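# Seat the upright loose cup on the empty plug

## Task

Pick up the free cup whose wide end faces up, turn it over, and lower it wide end down onto the plug of the one fixture that has no cup, pushing it fully home. The cups already sitting on the other fixtures must still be seated on them when you finish, and the hand must have released the cup at the end.

## Robot and tools

Robot: two six-joint arms, left_arm and right_arm. Each carries a hand with index, middle and ring fingers plus a thumb, 16 motors per hand. right_arm has a right hand and left_arm a mirrored left hand. The calibrated bases sit at left_arm (+0.065, +0.366, +0.013) m and right_arm (-0.042, -0.506, +0.013) m, each turned only slightly about z. A camera stand stands behind the arms. Loose objects may get an occasional small shove.

Frames: the scene frame has its origin at table height midway between the nominal bases, +z up, +x out over the table, and left_arm on the +y side. Image left and right do not match arm names. Printed positions, orientations and velocities use the scene frame and can be off by a few cm. Each hand point has its own axes: +z runs along the straight fingers toward the tips, +y points out of the palm face, and +x runs across the palm away from the thumb on the right hand but toward the thumb on the left hand. The hand point is near the index and middle knuckles. A rigid mast sticks out at the wrist on the palm side and can strike things.

Row layout (48 numbers, all in [-1, 1], always the full row even if one arm moves): left dx, dy, dz, rx, ry, rz; left 16 motor numbers; left current_limit; left speed; then the same 24 for the right arm. dx to rz are an offset, not a pose: they are measured from that arm's Hand target at the start of the action or move, along that Hand target's own axes. 1.0 equals 0.6 m of travel or 180 degrees of turn; rx, ry, rz form a single rotation vector. Every row of one action counts from the same start, so sending the same offset again moves further. Six zeros re-request the current Hand target, which also closes any gap where the hand settled short.

Hand numbers, motor order: index_abd, index_mcp, index_pip, index_dip, middle_abd, middle_mcp, middle_pip, middle_dip, ring_abd, ring_mcp, ring_pip, ring_dip, thumb_cmc, thumb_axl, thumb_mcp, thumb_ipl. Each is an absolute goal angle scaled between the hinge stops; moving toward -1 bends or curls. Alternatively put grasp numbers a, b, c, d in the first four slots and exactly 0 in the other twelve: a curls index and middle tips, b bends all fingers at the knuckle, c brings the thumb across the palm, d curls the ring finger. (0,0,0,0) is the open hand. A zero is a goal, not 'keep': to leave a hand unchanged, resend its hand_goal, current_limit and speed. current_limit maps -1..+1 to 0..550 mA per motor; speed sets the goal rate as (speed+1)/2 of 8.5 rad/s. Start values are +0.4 and -0.6.

Tools:
- execute_actions(actions, cameras): actions is a list of actions; each action is up to 15 rows, one per 1/30 s step, and a short one repeats its last row to fill 15 steps. Images come back only for an empty list or when cameras names some (['all'] for every camera).
- move(target, speed, blend, stop_force, zero, blocking, cameras): drives each hand point in a straight line. target is one 48-number row or a list of up to 15 rows; all offsets count from the same starting Hand targets. speed is peak path speed in m/s, 0.002 to 3.6 (default 0.25), one number or one per target. blend is a corner radius in m for lists; 0 stops at each target. stop_force, 3 to 120 N, ends an arm's path when its wrist sensor feels that much push; zero chooses whether to re-zero first (default true). blocking=false returns after about 0.5 s and cannot be combined with stop_force. Moves ignore obstacles and the other arm, and the whole move is capped at 10 s.
- wait(seconds 0 to 10, cameras): lets time pass holding commands.
- stop(cameras): brakes a running move.
- zoom_image(camera, region [x0, y0, x1, y1] in pixels, at most 504 by 504): closer look at cam_high, cam_low, cam_left_wrist or cam_right_wrist, from the latest images (each 896x504).
- zero_wrist_force(arm): tares that arm's wrist sensor.
- finished_scene(scene=1): ends irreversibly.

Results: per arm, end_effector_position (m), end_effector_quat_wxyz, velocities, Hand target (last command after clipping), joint positions and torques, Wrist force and Wrist torque in the hand's own axes plus a peak line, and per motor hand_goal, hand_measured, hand_current_ma and hand_state (moving, goal, blocked, overload). A move adds a 'move:' line: done, off_target, moving, held or fault, plus limits such as paced or held. Done does not prove nothing was touched or shifted.

Cautions: orientation commands are clipped to 32 degrees from the current orientation per step. Avoid paths near an arm's own base. Contact forces near 150 N or joint torque at its limit stop the arm for 10 s. Stiff arms fault if aimed slightly past firm contact, so approach slowly with stop_force. Arms must not bump or squeeze each other. A motor drawing 495 mA or more for 5 s shuts down; don't squeeze at full limit for long. Holding loads or stretched poses heats motors (MOTOR HOT, then a long OVER-TEMPERATURE stop). After a HAND FAULT line, later calls in that reply are skipped. Don't drop the cup, let it go while moving, knock other cups off their fixtures, slam fixed objects, or let anything leave the table. Idle thinking time still runs the clock.

Each tool is called after "Emit:" by a JSON object that holds its "method" and its "body".

## Session

Emit:
{"method": "execute_actions", "body": {"actions": []}}

Scene clock: 0.00 s.
left_arm: end_effector_position=(+0.5839, +0.4027, +0.1424) hand_goal=(+0.000, +0.754, +0.576, +0.696, +0.000, +0.754, +0.576, +0.696, +0.000, +0.754, +0.576, +0.696, +0.714, +0.678, +0.226, +0.168) hand_measured=(+0.000, +0.754, +0.576, +0.696, +0.000, +0.754, +0.576, +0.696, +0.000, +0.754, +0.576, +0.696, +0.714, +0.678, +0.226, +0.168) hand_current_ma=(+0, +0, +0, +0, +0, +0, +0, +0, +0, +0, +0, +0, +0, +0, +0, +0) hand_state=(goal, goal, goal, goal, goal, goal, goal, goal, goal, goal, goal, goal, goal, goal, goal, goal) hand_current_limit=0.40 hand_speed=-0.60 end_effector_quat_wxyz=(+0.390, +0.254, +0.656, -0.594) | right_arm: end_effector_position=(+0.1877, -0.8774, +0.1381) hand_goal=(+0.000, +0.754, +0.576, +0.696, +0.000, +0.754, +0.576, +0.696, +0.000, +0.754, +0.576, +0.696, +0.714, +0.678, +0.226, +0.168) hand_measured=(+0.000, +0.754, +0.576, +0.696, +0.000, +0.754, +0.576, +0.696, +0.000, +0.754, +0.576, +0.696, +0.714, +0.678, +0.226, +0.168) hand_current_ma=(+0, +0, +0, +0, +0, +0, +0, +0, +0, +0, +0, +0, +0, +0, +0, +0) hand_state=(goal, goal, goal, goal, goal, goal, goal, goal, goal, goal, goal, goal, goal, goal, goal, goal) hand_current_limit=0.40 hand_speed=-0.60 end_effector_quat_wxyz=(-0.070, -0.046, +0.687, +0.722)
Joint positions: left_arm=[3.945 -1.985 -1.868 -2.445 0.608 0.963] | right_arm=[-1.383 -0.594 1.357 -0.712 -1.559 3.171]
Joint velocities: within noise
Joint torques (N m): no reading
Wrist force (N): no reading
Wrist torque (N m): no reading
Wrist force, peak (N): no reading
Hand target: left_arm +0.5839, +0.4027, +0.1424; +0.390, +0.254, +0.656, -0.594 | right_arm +0.1877, -0.8774, +0.1381; -0.070, -0.046, +0.687, +0.722

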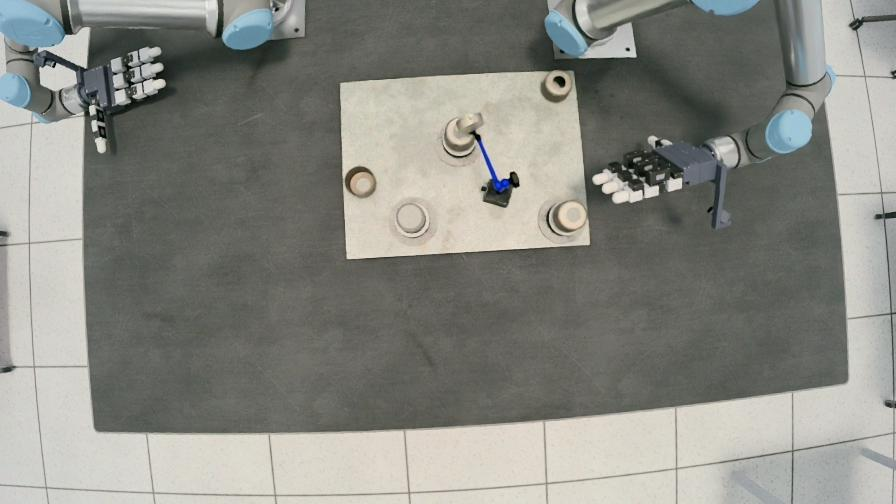

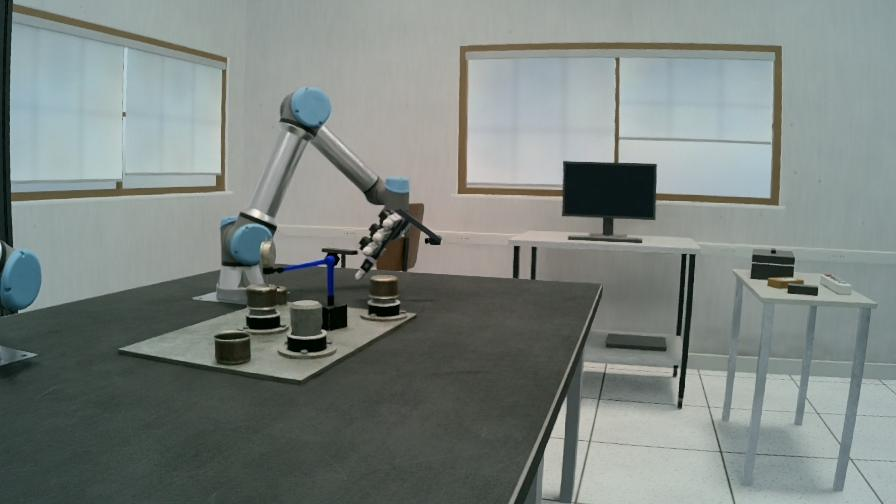

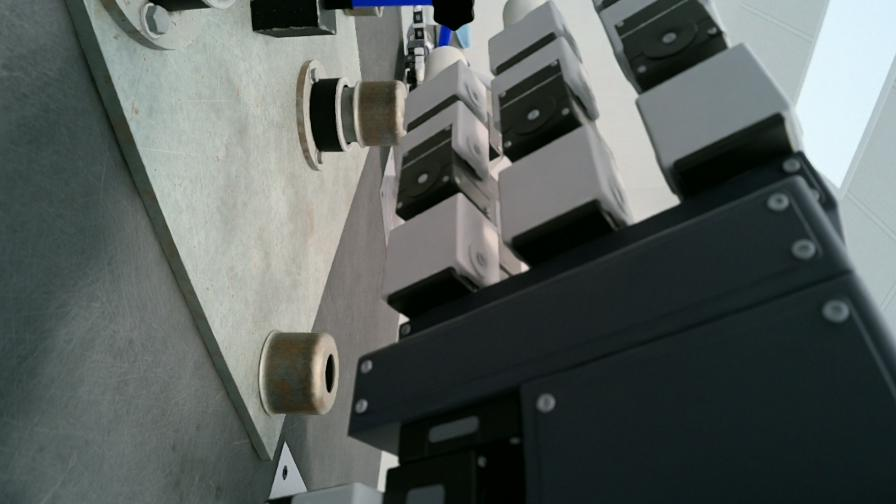

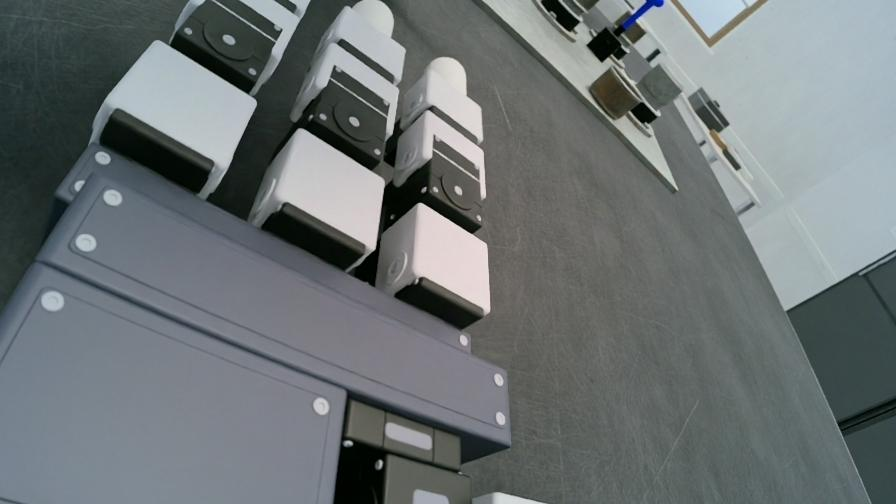

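Emit:
{"method": "zoom_image", "body": {"camera": "cam_high", "region": [320, 60, 620, 270]}}

Emit:
{"method": "zoom_image", "body": {"camera": "cam_low", "region": [100, 220, 440, 400]}}

Emit:
{"method": "zoom_image", "body": {"camera": "cam_right_wrist", "region": [460, 0, 760, 210]}}

Emit:
{"method": "zoom_image", "body": {"camera": "cam_left_wrist", "region": [60, 0, 480, 460]}}

Scaled by 1.680 from the camera's 896x504 image, which has a finer 1280x720 frame.

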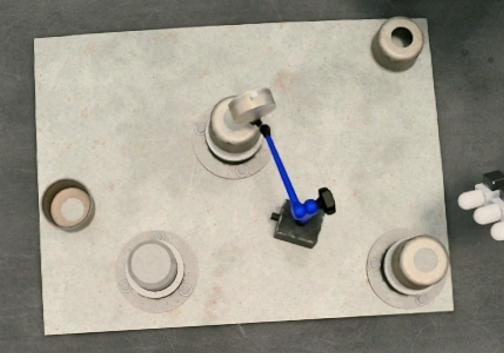

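Scaled by 1.482 from the camera's 896x504 image, which has a finer 1280x720 frame.

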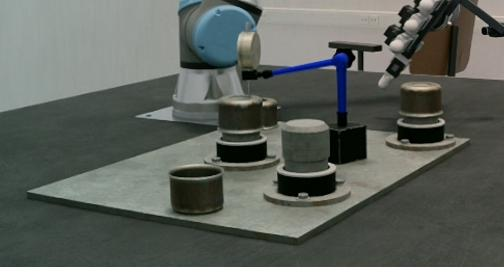

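Scaled by 1.680 from the camera's 896x504 image, which has a finer 1280x720 frame.

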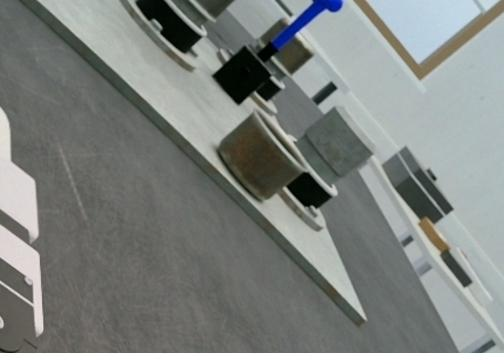

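Scaled by 1.096 from the camera's 896x504 image, which has a finer 1280x720 frame.

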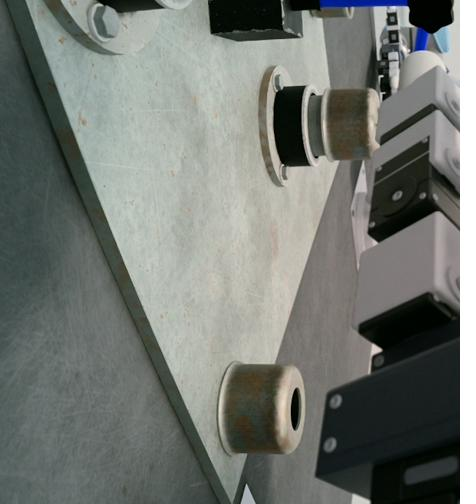

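Emit:
{"method": "zoom_image", "body": {"camera": "cam_high", "region": [60, 20, 200, 170]}}

Emit:
{"method": "zoom_image", "body": {"camera": "cam_high", "region": [570, 110, 770, 260]}}

Emit:
{"method": "zoom_image", "body": {"camera": "cam_high", "region": [330, 150, 450, 270]}}

Emit:
{"method": "zoom_image", "body": {"camera": "cam_high", "region": [420, 60, 600, 250]}}

Emit:
{"method": "zoom_image", "body": {"camera": "cam_low", "region": [200, 270, 360, 380]}}

Scaled by 3.360 from the camera's 896x504 image, which has a finer 1280x720 frame.

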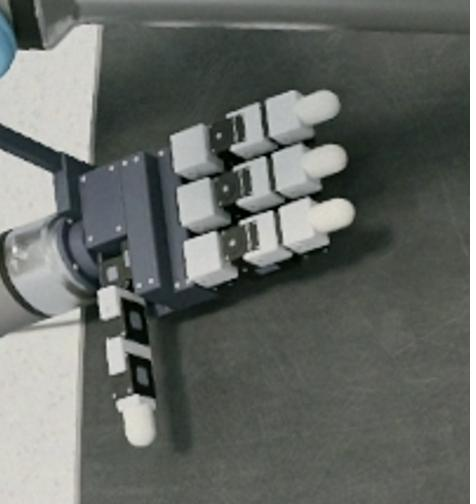

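Scaled by 2.520 from the camera's 896x504 image, which has a finer 1280x720 frame.

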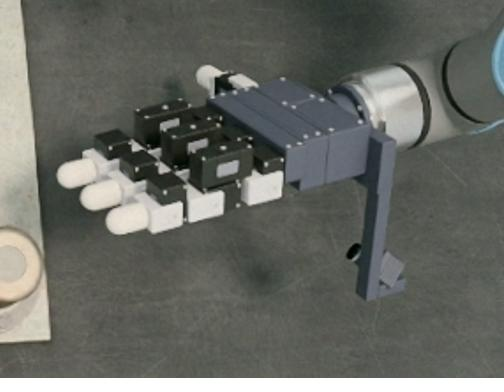

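Scaled by 4.200 from the camera's 896x504 image, which has a finer 1280x720 frame.

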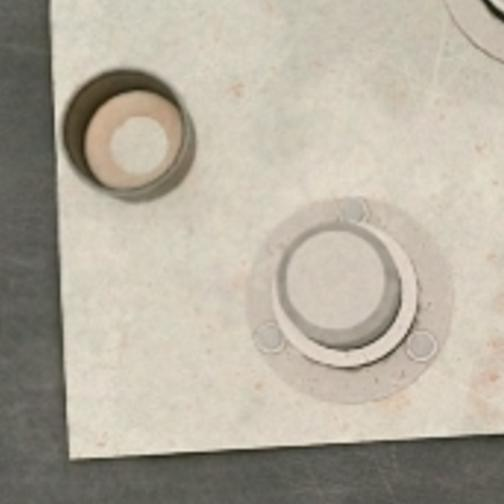

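Scaled by 2.653 from the camera's 896x504 image, which has a finer 1280x720 frame.

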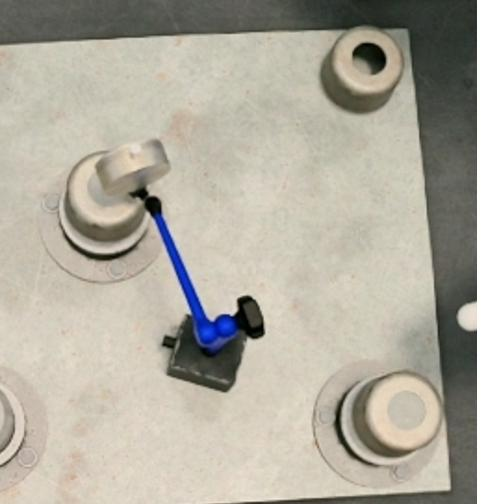

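Scaled by 3.150 from the camera's 896x504 image, which has a finer 1280x720 frame.

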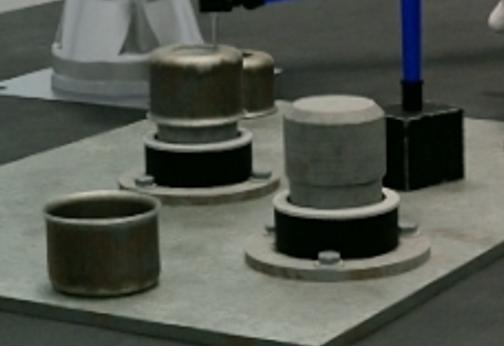

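Emit:
{"method": "move", "body": {"target": [[0,0,0,0,0,0, 0,0,0,0,0,0,0,0,0,0,0,0,0,0,0,0, 0.4,-0.6, 0.01,0.333,0.0173,0,0,-0.5, 0,0.342,0.285,0.406, 0,0.342,0.285,0.406, 0,0.753,-0.883,-0.609, -0.571,0.677,0.225,0.005, 0.4,-0.6],[0,0,0,0,0,0, 0,0,0,0,0,0,0,0,0,0,0,0,0,0,0,0, 0.4,-0.6, 0.01,0.333,0.0173,0,0,-0.99, 0,0.342,0.285,0.406, 0,0.342,0.285,0.406, 0,0.753,-0.883,-0.609, -0.571,0.677,0.225,0.005, 0.4,-0.6]], "speed": 0.4, "blend": [0.05,0], "cameras": ["all"]}}

Scene clock: 501.20 s.
left_arm: end_effector_position=(+0.5839, +0.4027, +0.1424) hand_goal=(+0.000, +0.750, +0.580, +0.700, +0.000, +0.750, +0.580, +0.700, +0.000, +0.750, +0.580, +0.700, +0.710, +0.680, +0.230, +0.170) hand_measured=(+0.000, +0.746, +0.576, +0.696, +0.000, +0.748, +0.576, +0.696, +0.000, +0.746, +0.576, +0.696, +0.708, +0.678, +0.228, +0.168) hand_current_ma=(+0, +0, +0, +0, +0, +0, +0, +0, +0, +0, +0, +0, +0, +0, +0, +0) hand_state=(goal, goal, goal, goal, goal, goal, goal, goal, goal, goal, goal, goal, goal, goal, goal, goal) hand_current_limit=0.40 hand_speed=-0.60 end_effector_quat_wxyz=(+0.390, +0.254, +0.656, -0.594) | right_arm: end_effector_position=(+0.1877, -0.8773, +0.3383) hand_goal=(+0.000, +0.342, +0.286, +0.406, +0.000, +0.342, +0.286, +0.406, +0.000, +0.754, -0.882, -0.608, -0.570, +0.678, +0.226, +0.006) hand_measured=(-0.002, +0.336, +0.286, +0.408, -0.002, +0.336, +0.286, +0.408, +0.000, +0.748, -0.880, -0.606, -0.574, +0.678, +0.226, +0.008) hand_current_ma=(-1, -12, +1, +3, -1, -9, +1, +4, +0, -9, +3, +3, -7, -1, +0, +3) hand_state=(goal, goal, goal, goal, goal, goal, goal, goal, goal, goal, goal, goal, goal, goal, goal, goal) hand_current_limit=0.40 hand_speed=-0.60 end_effector_quat_wxyz=(+0.721, -0.688, -0.035, +0.081)
Joint positions: left_arm=[3.945 -1.985 -1.868 -2.445 0.608 0.963] | right_arm=[-1.301 -0.895 0.889 0.058 -1.477 0.057]
Joint torques (N m): left_arm=[0.65 32.1 14.28 -1.15 0.21 0.11] | right_arm=[9.65 -41.25 -25.42 0.94 1.78 -1.51]
Wrist force (N): left_arm=[0.2 0.2 0.0] | right_arm=[-1.2 2.6 1.7]
Wrist torque (N m): left_arm=[0.03 -0.02 0.01] | right_arm=[0.34 0.05 -0.06]
Wrist force, peak (N): left_arm=[0.5 0.3 -0.2] | right_arm=[-1.4 2.8 1.7]
Hand target: left_arm +0.5839, +0.4027, +0.1424; +0.390, +0.254, +0.656, -0.594 | right_arm +0.1878, -0.8773, +0.3382; +0.721, -0.688, -0.035, +0.081
Off the commanded pose: left_arm 0.000 m, 0 deg | right_arm 0.000 m, 0 deg.
move: done; blend cut to 0 m at target 1

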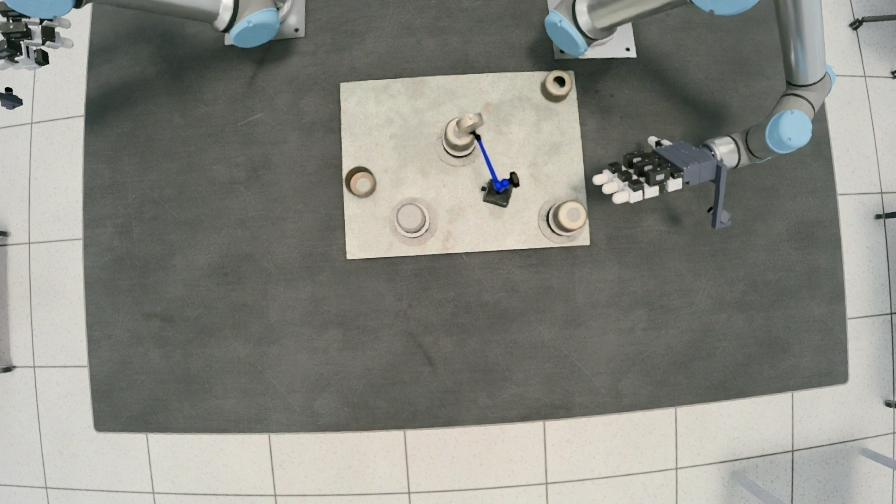

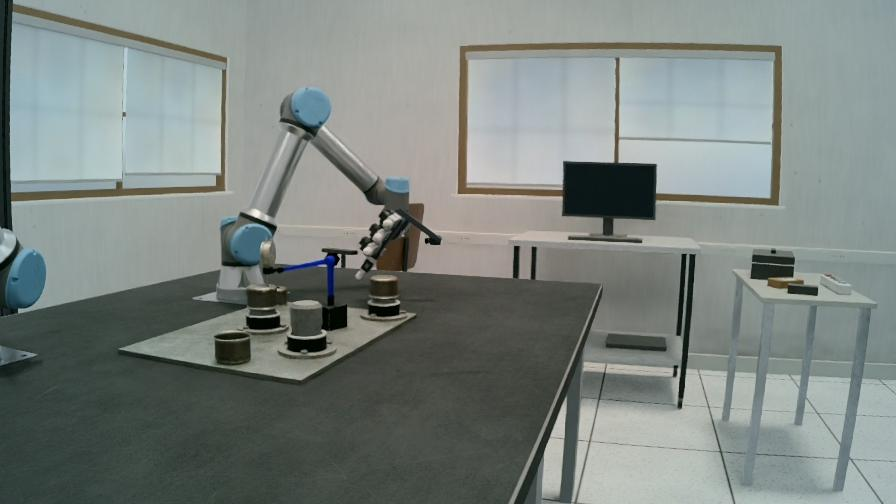

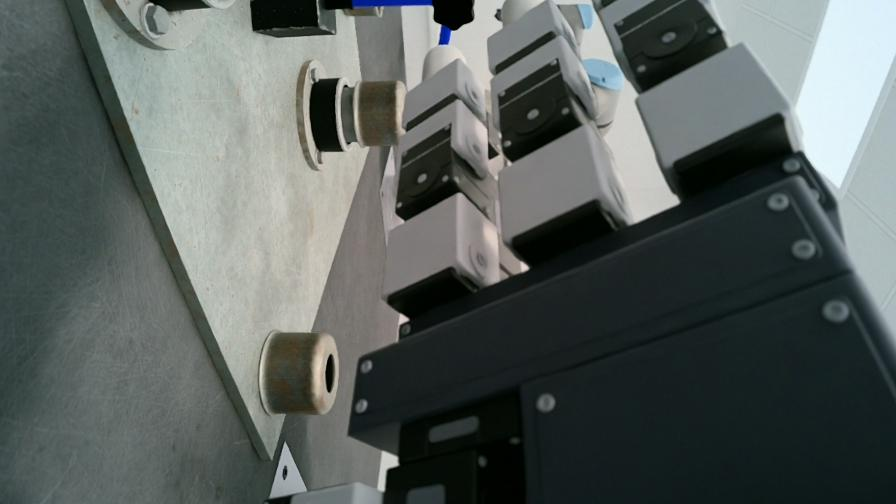

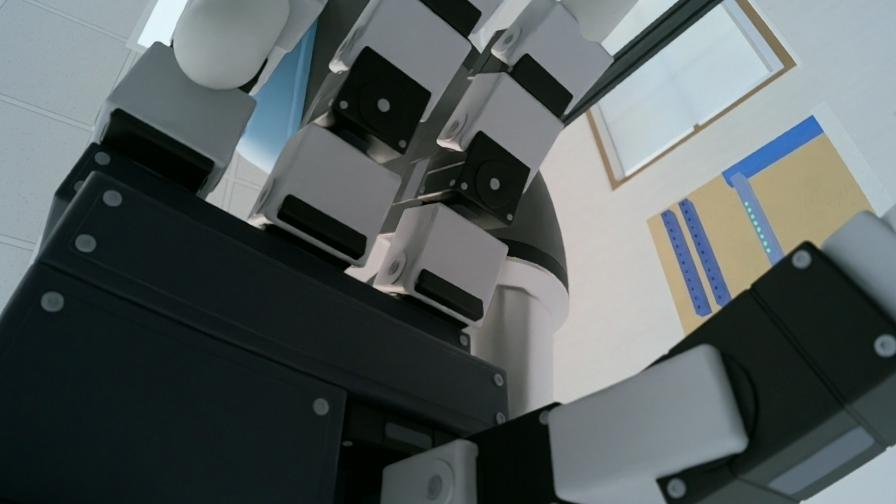

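Emit:
{"method": "move", "body": {"target": [0,0,0,0,0,0, 0,0,0,0,0,0,0,0,0,0,0,0,0,0,0,0, 0.4,-0.6, 0.588,0.025,0.877,-0.0057,0.302,-0.0257, 0,0.342,0.285,0.406, 0,0.342,0.285,0.406, 0,0.753,-0.883,-0.609, -0.571,0.677,0.225,0.005, 0.4,-0.6], "speed": 0.3, "cameras": ["all"]}}

Scene clock: 529.20 s.
left_arm: end_effector_position=(+0.5839, +0.4027, +0.1424) hand_goal=(+0.000, +0.750, +0.580, +0.700, +0.000, +0.750, +0.580, +0.700, +0.000, +0.750, +0.580, +0.700, +0.710, +0.680, +0.230, +0.170) hand_measured=(+0.000, +0.746, +0.576, +0.696, +0.000, +0.748, +0.576, +0.696, +0.000, +0.746, +0.576, +0.696, +0.708, +0.678, +0.228, +0.168) hand_current_ma=(+0, +0, +0, +0, +0, +0, +0, +0, +0, +0, +0, +0, +0, +0, +0, +0) hand_state=(goal, goal, goal, goal, goal, goal, goal, goal, goal, goal, goal, goal, goal, goal, goal, goal) hand_current_limit=0.40 hand_speed=-0.60 end_effector_quat_wxyz=(+0.390, +0.254, +0.656, -0.594) | right_arm: end_effector_position=(+0.4488, -0.3000, +0.3287) hand_goal=(+0.000, +0.342, +0.286, +0.406, +0.000, +0.342, +0.286, +0.406, +0.000, +0.754, -0.882, -0.608, -0.570, +0.678, +0.226, +0.006) hand_measured=(-0.002, +0.334, +0.286, +0.408, -0.002, +0.336, +0.286, +0.408, +0.000, +0.748, -0.880, -0.606, -0.572, +0.678, +0.226, +0.008) hand_current_ma=(-1, -13, +1, +3, -1, -11, +0, +4, +0, -9, +3, +3, -2, -1, +0, +3) hand_state=(goal, goal, goal, goal, goal, goal, goal, goal, goal, goal, goal, goal, goal, goal, goal, goal) hand_current_limit=0.40 hand_speed=-0.60 end_effector_quat_wxyz=(+0.653, -0.653, +0.271, -0.270) end_effector_velocity=(+0.001, +0.000, +0.000) end_effector_angular_velocity=(+0.000, -0.001, -0.004)
Joint positions: left_arm=[3.945 -1.985 -1.868 -2.445 0.608 0.963] | right_arm=[-0.304 -1.724 1.934 -0.211 0.468 0.001]
Joint velocities: left_arm=[within noise] | right_arm=[0.002 -0.001 0 -0.001 0.005 0.001]
Joint torques (N m): left_arm=[-0.04 31.79 13.83 -1.33 0.17 0.16] | right_arm=[8.35 -20.02 -14.66 -1.59 1.92 0.12]
Wrist force (N): left_arm=[0.3 -0.2 -0.2] | right_arm=[-1.0 2.6 1.8]
Wrist torque (N m): left_arm=[0.00 -0.06 0.03] | right_arm=[0.33 0.01 0.11]
Wrist force, peak (N): left_arm=[-0.3 -0.3 -0.4] | right_arm=[-2.2 2.5 3.7]
Hand target: left_arm +0.5839, +0.4027, +0.1424; +0.390, +0.254, +0.656, -0.594 | right_arm +0.4488, -0.2999, +0.3287; +0.654, -0.653, +0.271, -0.270
Off the commanded pose: left_arm 0.000 m, 0 deg | right_arm 0.000 m, 0 deg.
move: done

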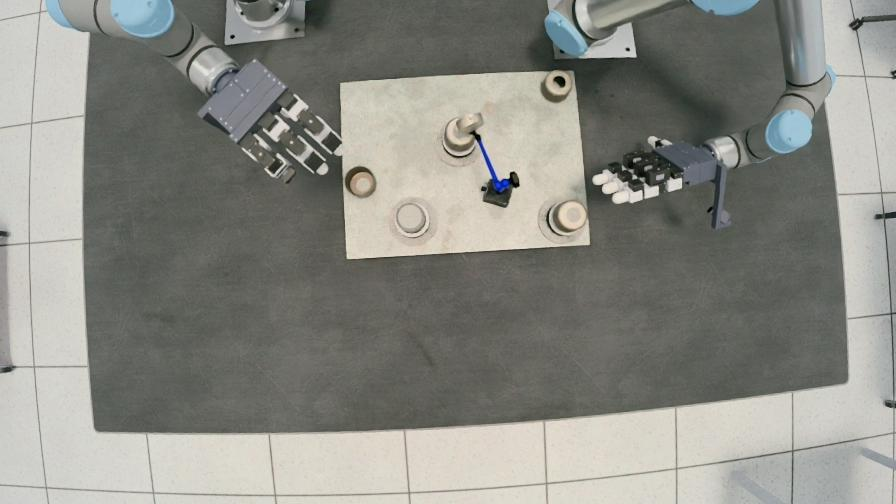

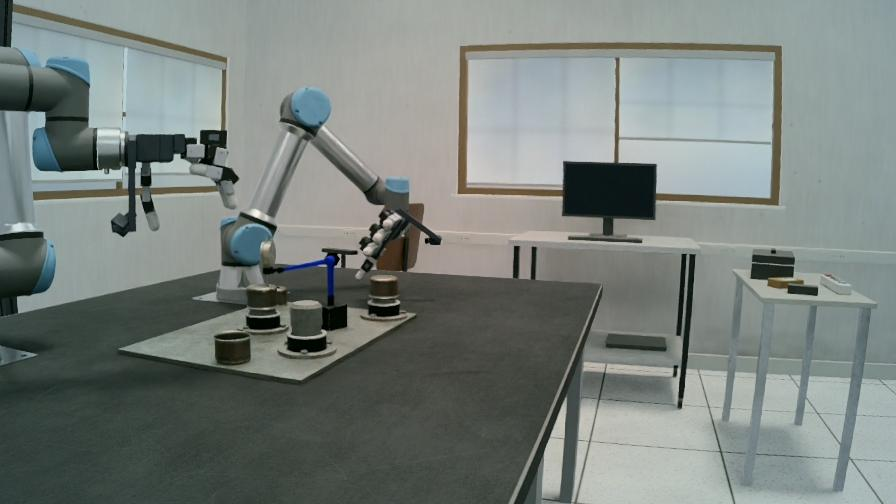

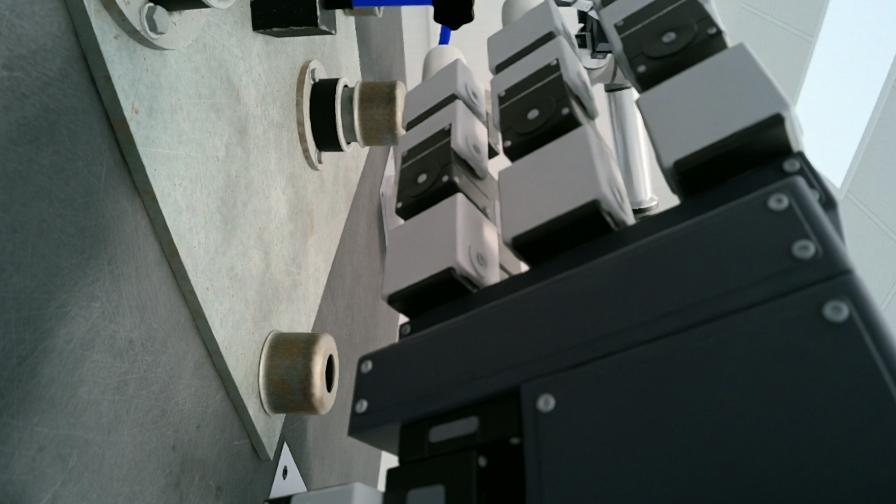

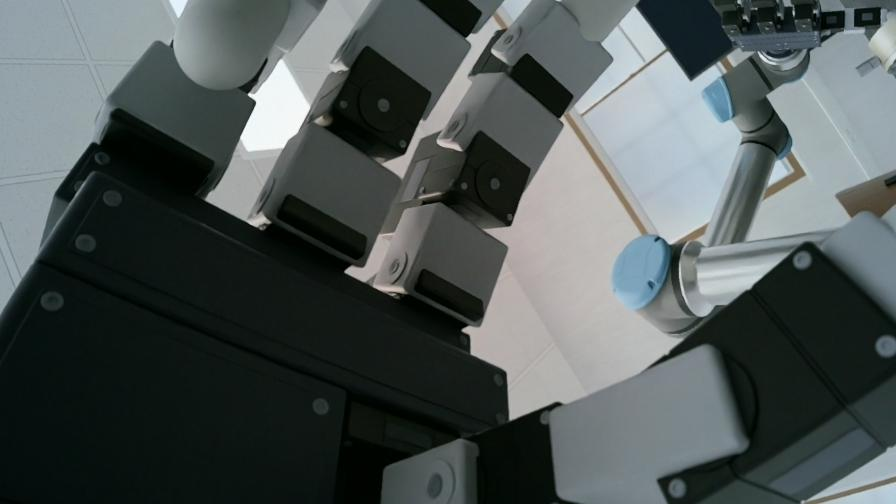

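Emit:
{"method": "zoom_image", "body": {"camera": "cam_high", "region": [190, 50, 390, 210]}}

Emit:
{"method": "zoom_image", "body": {"camera": "cam_low", "region": [90, 110, 250, 240]}}

Scaled by 2.520 from the camera's 896x504 image, which has a finer 1280x720 frame.

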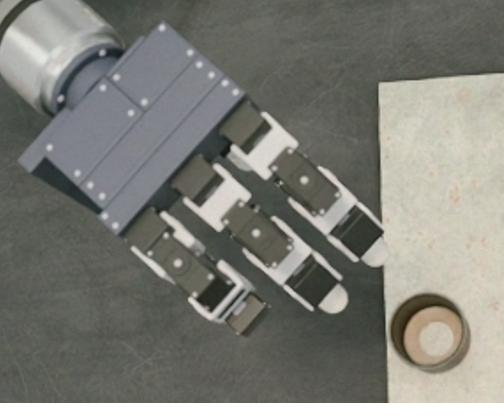

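Scaled by 3.150 from the camera's 896x504 image, which has a finer 1280x720 frame.

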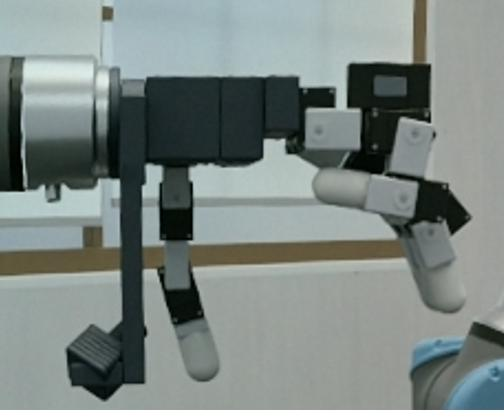

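Emit:
{"method": "move", "body": {"target": [0,0,0,0,0,0, 0,0,0,0,0,0,0,0,0,0,0,0,0,0,0,0, 0.4,-0.6, 0.002,0.1817,0.0925,0,0,0, 0,0.342,0.285,0.406, 0,0.342,0.285,0.406, 0,0.753,-0.883,-0.609, -0.571,0.677,0.225,0.005, 0.4,-0.6], "speed": 0.25, "cameras": ["all"]}}

Emit:
{"method": "zoom_image", "body": {"camera": "cam_high", "region": [260, 80, 440, 240]}}

Emit:
{"method": "zoom_image", "body": {"camera": "cam_low", "region": [130, 220, 330, 380]}}

Scene clock: 579.60 s.
left_arm: end_effector_position=(+0.5839, +0.4027, +0.1424) hand_goal=(+0.000, +0.750, +0.580, +0.700, +0.000, +0.750, +0.580, +0.700, +0.000, +0.750, +0.580, +0.700, +0.710, +0.680, +0.230, +0.170) hand_measured=(+0.000, +0.746, +0.576, +0.696, +0.000, +0.748, +0.576, +0.696, +0.000, +0.746, +0.576, +0.696, +0.708, +0.678, +0.228, +0.168) hand_current_ma=(+0, +0, +0, +0, +0, +0, +0, +0, +0, +0, +0, +0, +0, +0, +0, +0) hand_state=(goal, goal, goal, goal, goal, goal, goal, goal, goal, goal, goal, goal, goal, goal, goal, goal) hand_current_limit=0.40 hand_speed=-0.60 end_effector_quat_wxyz=(+0.390, +0.254, +0.656, -0.594) | right_arm: end_effector_position=(+0.4888, -0.2614, +0.2197) hand_goal=(+0.000, +0.342, +0.286, +0.406, +0.000, +0.342, +0.286, +0.406, +0.000, +0.754, -0.882, -0.608, -0.570, +0.678, +0.226, +0.006) hand_measured=(-0.002, +0.334, +0.286, +0.408, -0.002, +0.336, +0.286, +0.408, +0.000, +0.748, -0.880, -0.606, -0.572, +0.678, +0.226, +0.008) hand_current_ma=(-1, -14, +1, +3, -1, -11, +0, +4, +0, -11, +3, +3, -2, -1, +0, +3) hand_state=(goal, goal, goal, goal, goal, goal, goal, goal, goal, goal, goal, goal, goal, goal, goal, goal) hand_current_limit=0.40 hand_speed=-0.60 end_effector_quat_wxyz=(+0.654, -0.653, +0.271, -0.270)
Joint positions: left_arm=[3.945 -1.985 -1.868 -2.445 0.608 0.963] | right_arm=[-0.167 -1.509 2.029 -0.521 0.606 0.001]
Joint torques (N m): left_arm=[0.37 32.4 14.74 -1.2 0.14 0.18] | right_arm=[-2.72 -13.46 -20.7 -2.27 -0.26 -1]
Wrist force (N): left_arm=[0.2 0.0 -0.1] | right_arm=[-1.0 2.4 1.8]
Wrist torque (N m): left_arm=[0.02 -0.03 0.02] | right_arm=[0.31 0.04 -0.02]
Wrist force, peak (N): left_arm=[0.2 0.4 -0.1] | right_arm=[-1.1 4.8 2.7]
Hand target: left_arm +0.5839, +0.4027, +0.1424; +0.390, +0.254, +0.656, -0.594 | right_arm +0.4888, -0.2614, +0.2196; +0.654, -0.653, +0.271, -0.270
Off the commanded pose: left_arm 0.000 m, 0 deg | right_arm 0.000 m, 0 deg.
move: done

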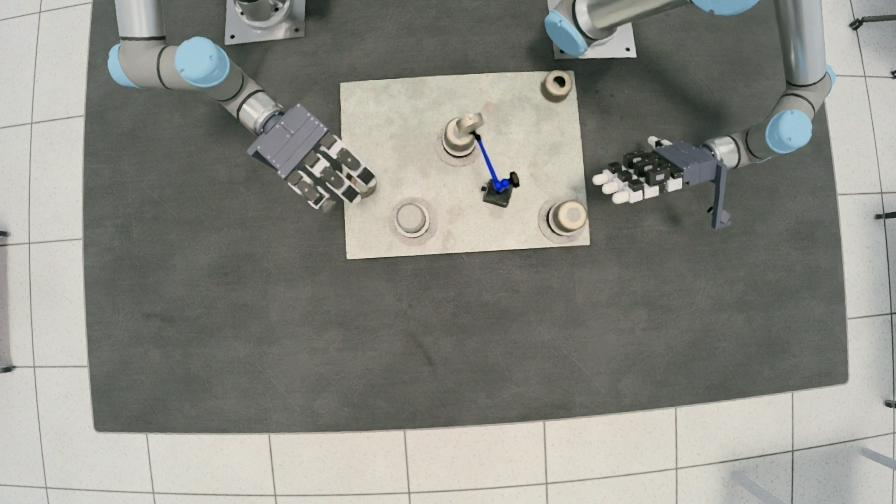

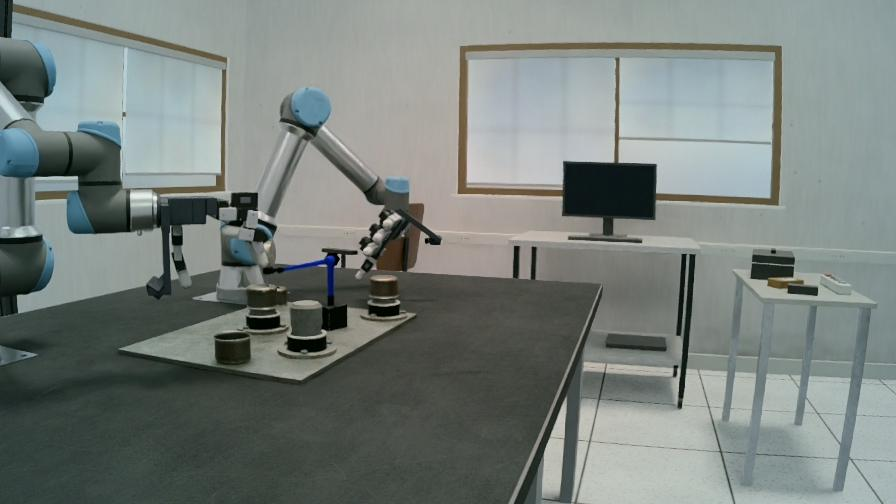

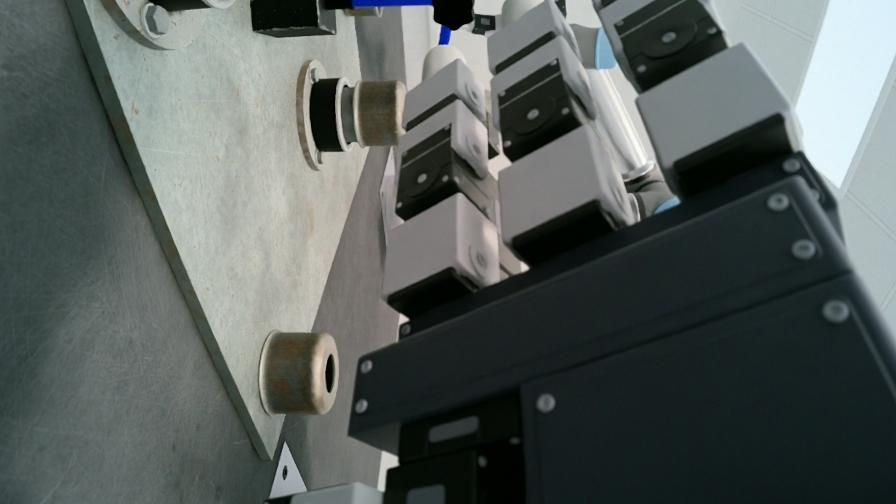

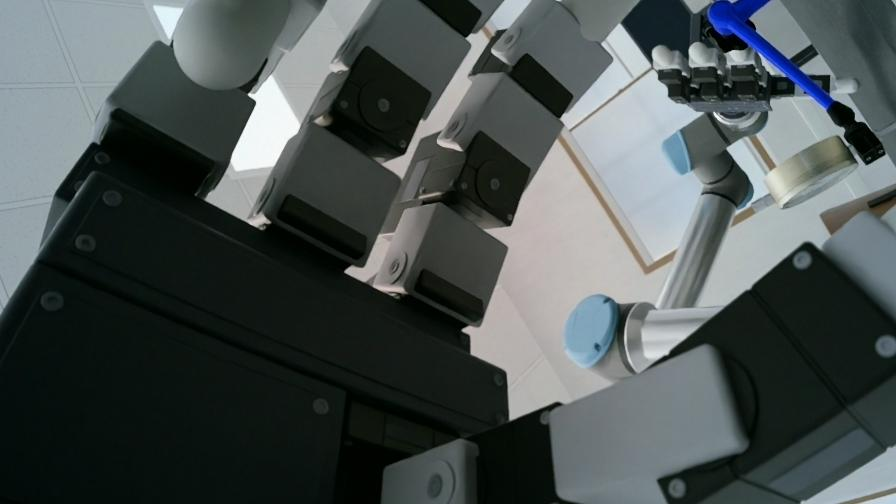

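Scaled by 2.800 from the camera's 896x504 image, which has a finer 1280x720 frame.

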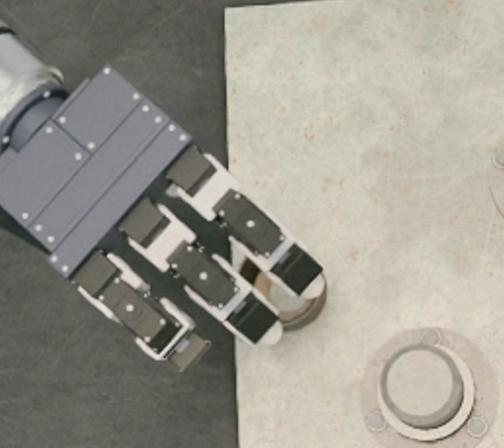

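Scaled by 2.520 from the camera's 896x504 image, which has a finer 1280x720 frame.

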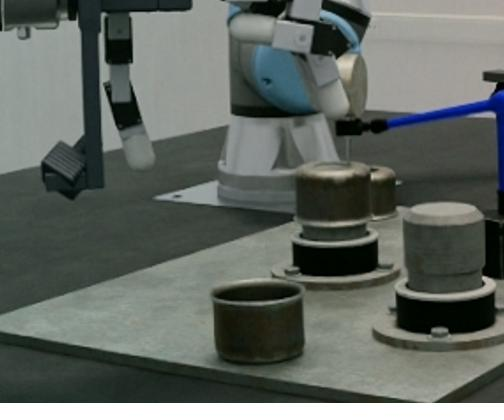

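Emit:
{"method": "move", "body": {"target": [0,0,0,0,0,0, 0,0,0,0,0,0,0,0,0,0,0,0,0,0,0,0, 0.4,-0.6, -0.0095,0.1333,0.0307,0,0,0, 0,0.342,0.285,0.406, 0,0.342,0.285,0.406, 0,0.753,-0.883,-0.609, -0.571,0.677,0.225,0.005, 0.4,-0.6], "speed": 0.2, "cameras": ["all"]}}

Emit:
{"method": "zoom_image", "body": {"camera": "cam_high", "region": [300, 120, 420, 240]}}

Emit:
{"method": "zoom_image", "body": {"camera": "cam_low", "region": [150, 240, 310, 380]}}

Scene clock: 650.27 s.
left_arm: end_effector_position=(+0.5839, +0.4027, +0.1424) hand_goal=(+0.000, +0.750, +0.580, +0.700, +0.000, +0.750, +0.580, +0.700, +0.000, +0.750, +0.580, +0.700, +0.710, +0.680, +0.230, +0.170) hand_measured=(+0.000, +0.746, +0.576, +0.696, +0.000, +0.748, +0.576, +0.696, +0.000, +0.746, +0.576, +0.696, +0.708, +0.678, +0.228, +0.168) hand_current_ma=(+0, +0, +0, +0, +0, +0, +0, +0, +0, +0, +0, +0, +0, +0, +0, +0) hand_state=(goal, goal, goal, goal, goal, goal, goal, goal, goal, goal, goal, goal, goal, goal, goal, goal) hand_current_limit=0.40 hand_speed=-0.60 end_effector_quat_wxyz=(+0.390, +0.254, +0.656, -0.594) | right_arm: end_effector_position=(+0.4977, -0.2442, +0.1397) hand_goal=(+0.000, +0.342, +0.286, +0.406, +0.000, +0.342, +0.286, +0.406, +0.000, +0.754, -0.882, -0.608, -0.570, +0.678, +0.226, +0.006) hand_measured=(-0.002, +0.334, +0.286, +0.408, -0.002, +0.336, +0.286, +0.408, +0.000, +0.748, -0.880, -0.606, -0.572, +0.678, +0.226, +0.008) hand_current_ma=(-1, -14, +1, +3, -1, -12, +0, +4, +0, -12, +3, +3, -2, -1, +0, +3) hand_state=(goal, goal, goal, goal, goal, goal, goal, goal, goal, goal, goal, goal, goal, goal, goal, goal) hand_current_limit=0.40 hand_speed=-0.60 end_effector_quat_wxyz=(+0.654, -0.653, +0.271, -0.270)
Joint positions: left_arm=[3.945 -1.985 -1.868 -2.445 0.608 0.963] | right_arm=[-0.117 -1.355 2.1 -0.745 0.655 0.001]
Joint torques (N m): left_arm=[-0.14 32.32 14.65 -1.36 0.07 0.25] | right_arm=[-8.37 -20.99 -22.7 -2.41 -1.44 -0.57]
Wrist force (N): left_arm=[0.2 -0.2 0.1] | right_arm=[-1.0 2.2 2.0]
Wrist torque (N m): left_arm=[-0.02 -0.04 0.03] | right_arm=[0.27 0.03 -0.01]
Wrist force, peak (N): left_arm=[0.4 -0.1 -0.3] | right_arm=[-1.3 4.5 2.2]
Hand target: left_arm +0.5839, +0.4027, +0.1424; +0.390, +0.254, +0.656, -0.594 | right_arm +0.4977, -0.2443, +0.1397; +0.654, -0.653, +0.271, -0.270
Off the commanded pose: left_arm 0.000 m, 0 deg | right_arm 0.000 m, 0 deg.
move: done

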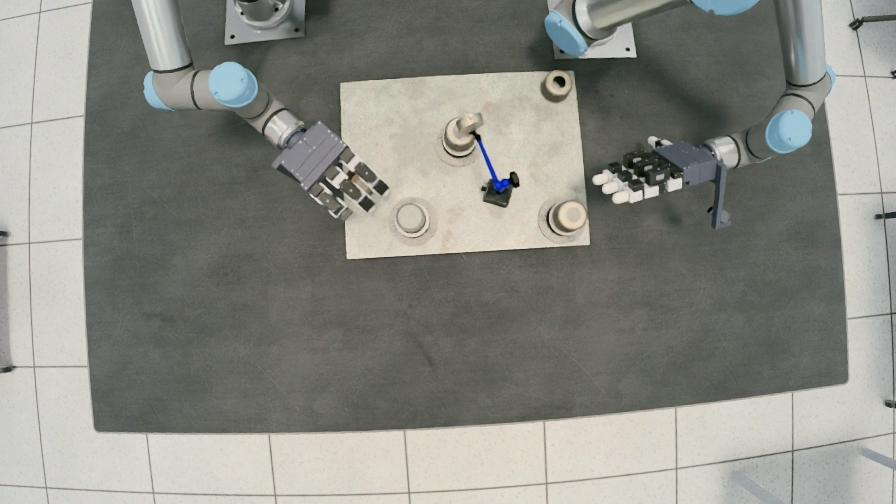

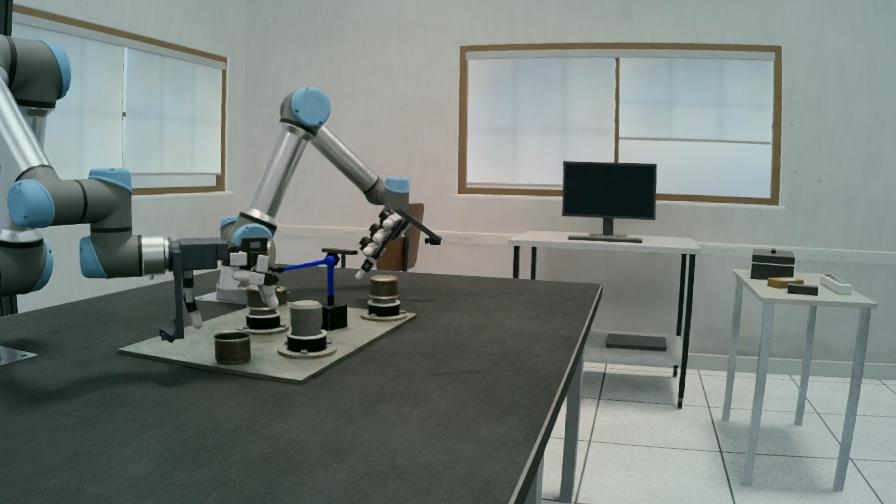

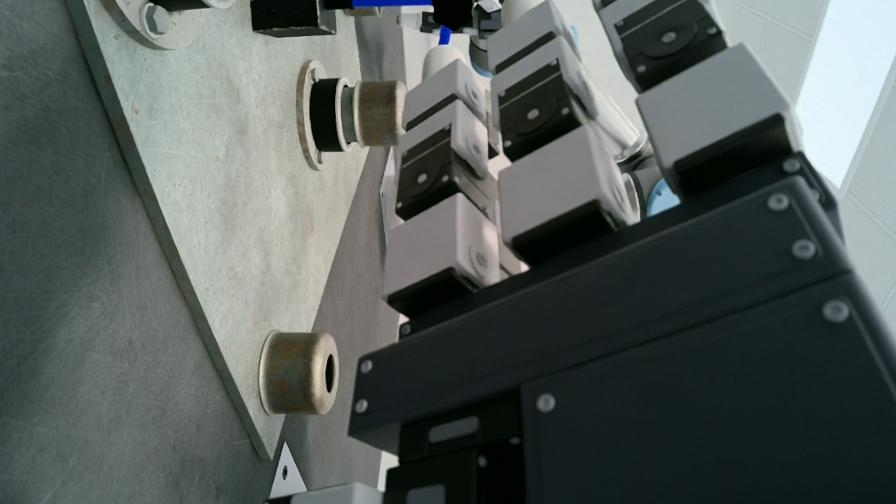

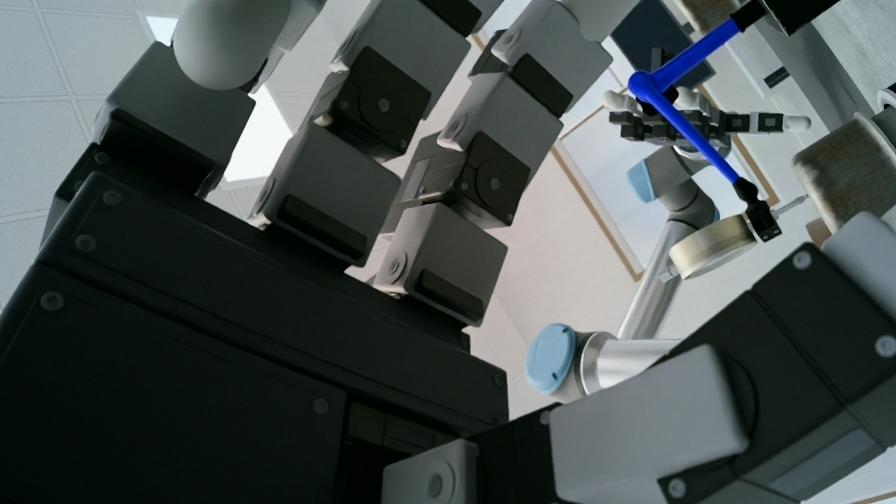

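Scaled by 4.200 from the camera's 896x504 image, which has a finer 1280x720 frame.

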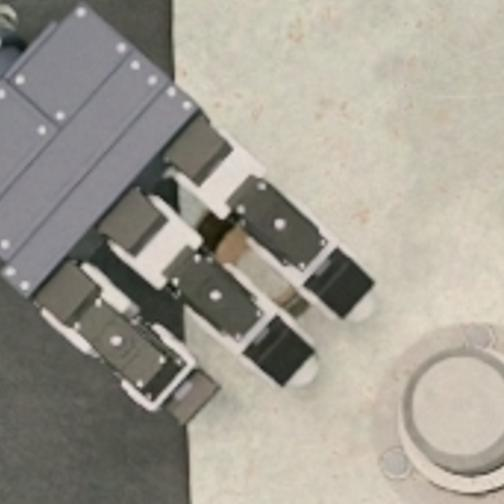

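Scaled by 3.150 from the camera's 896x504 image, which has a finer 1280x720 frame.

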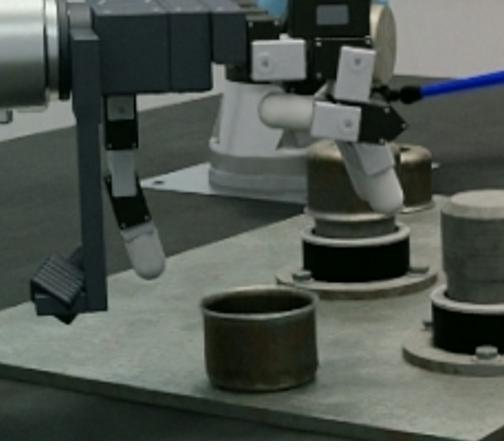

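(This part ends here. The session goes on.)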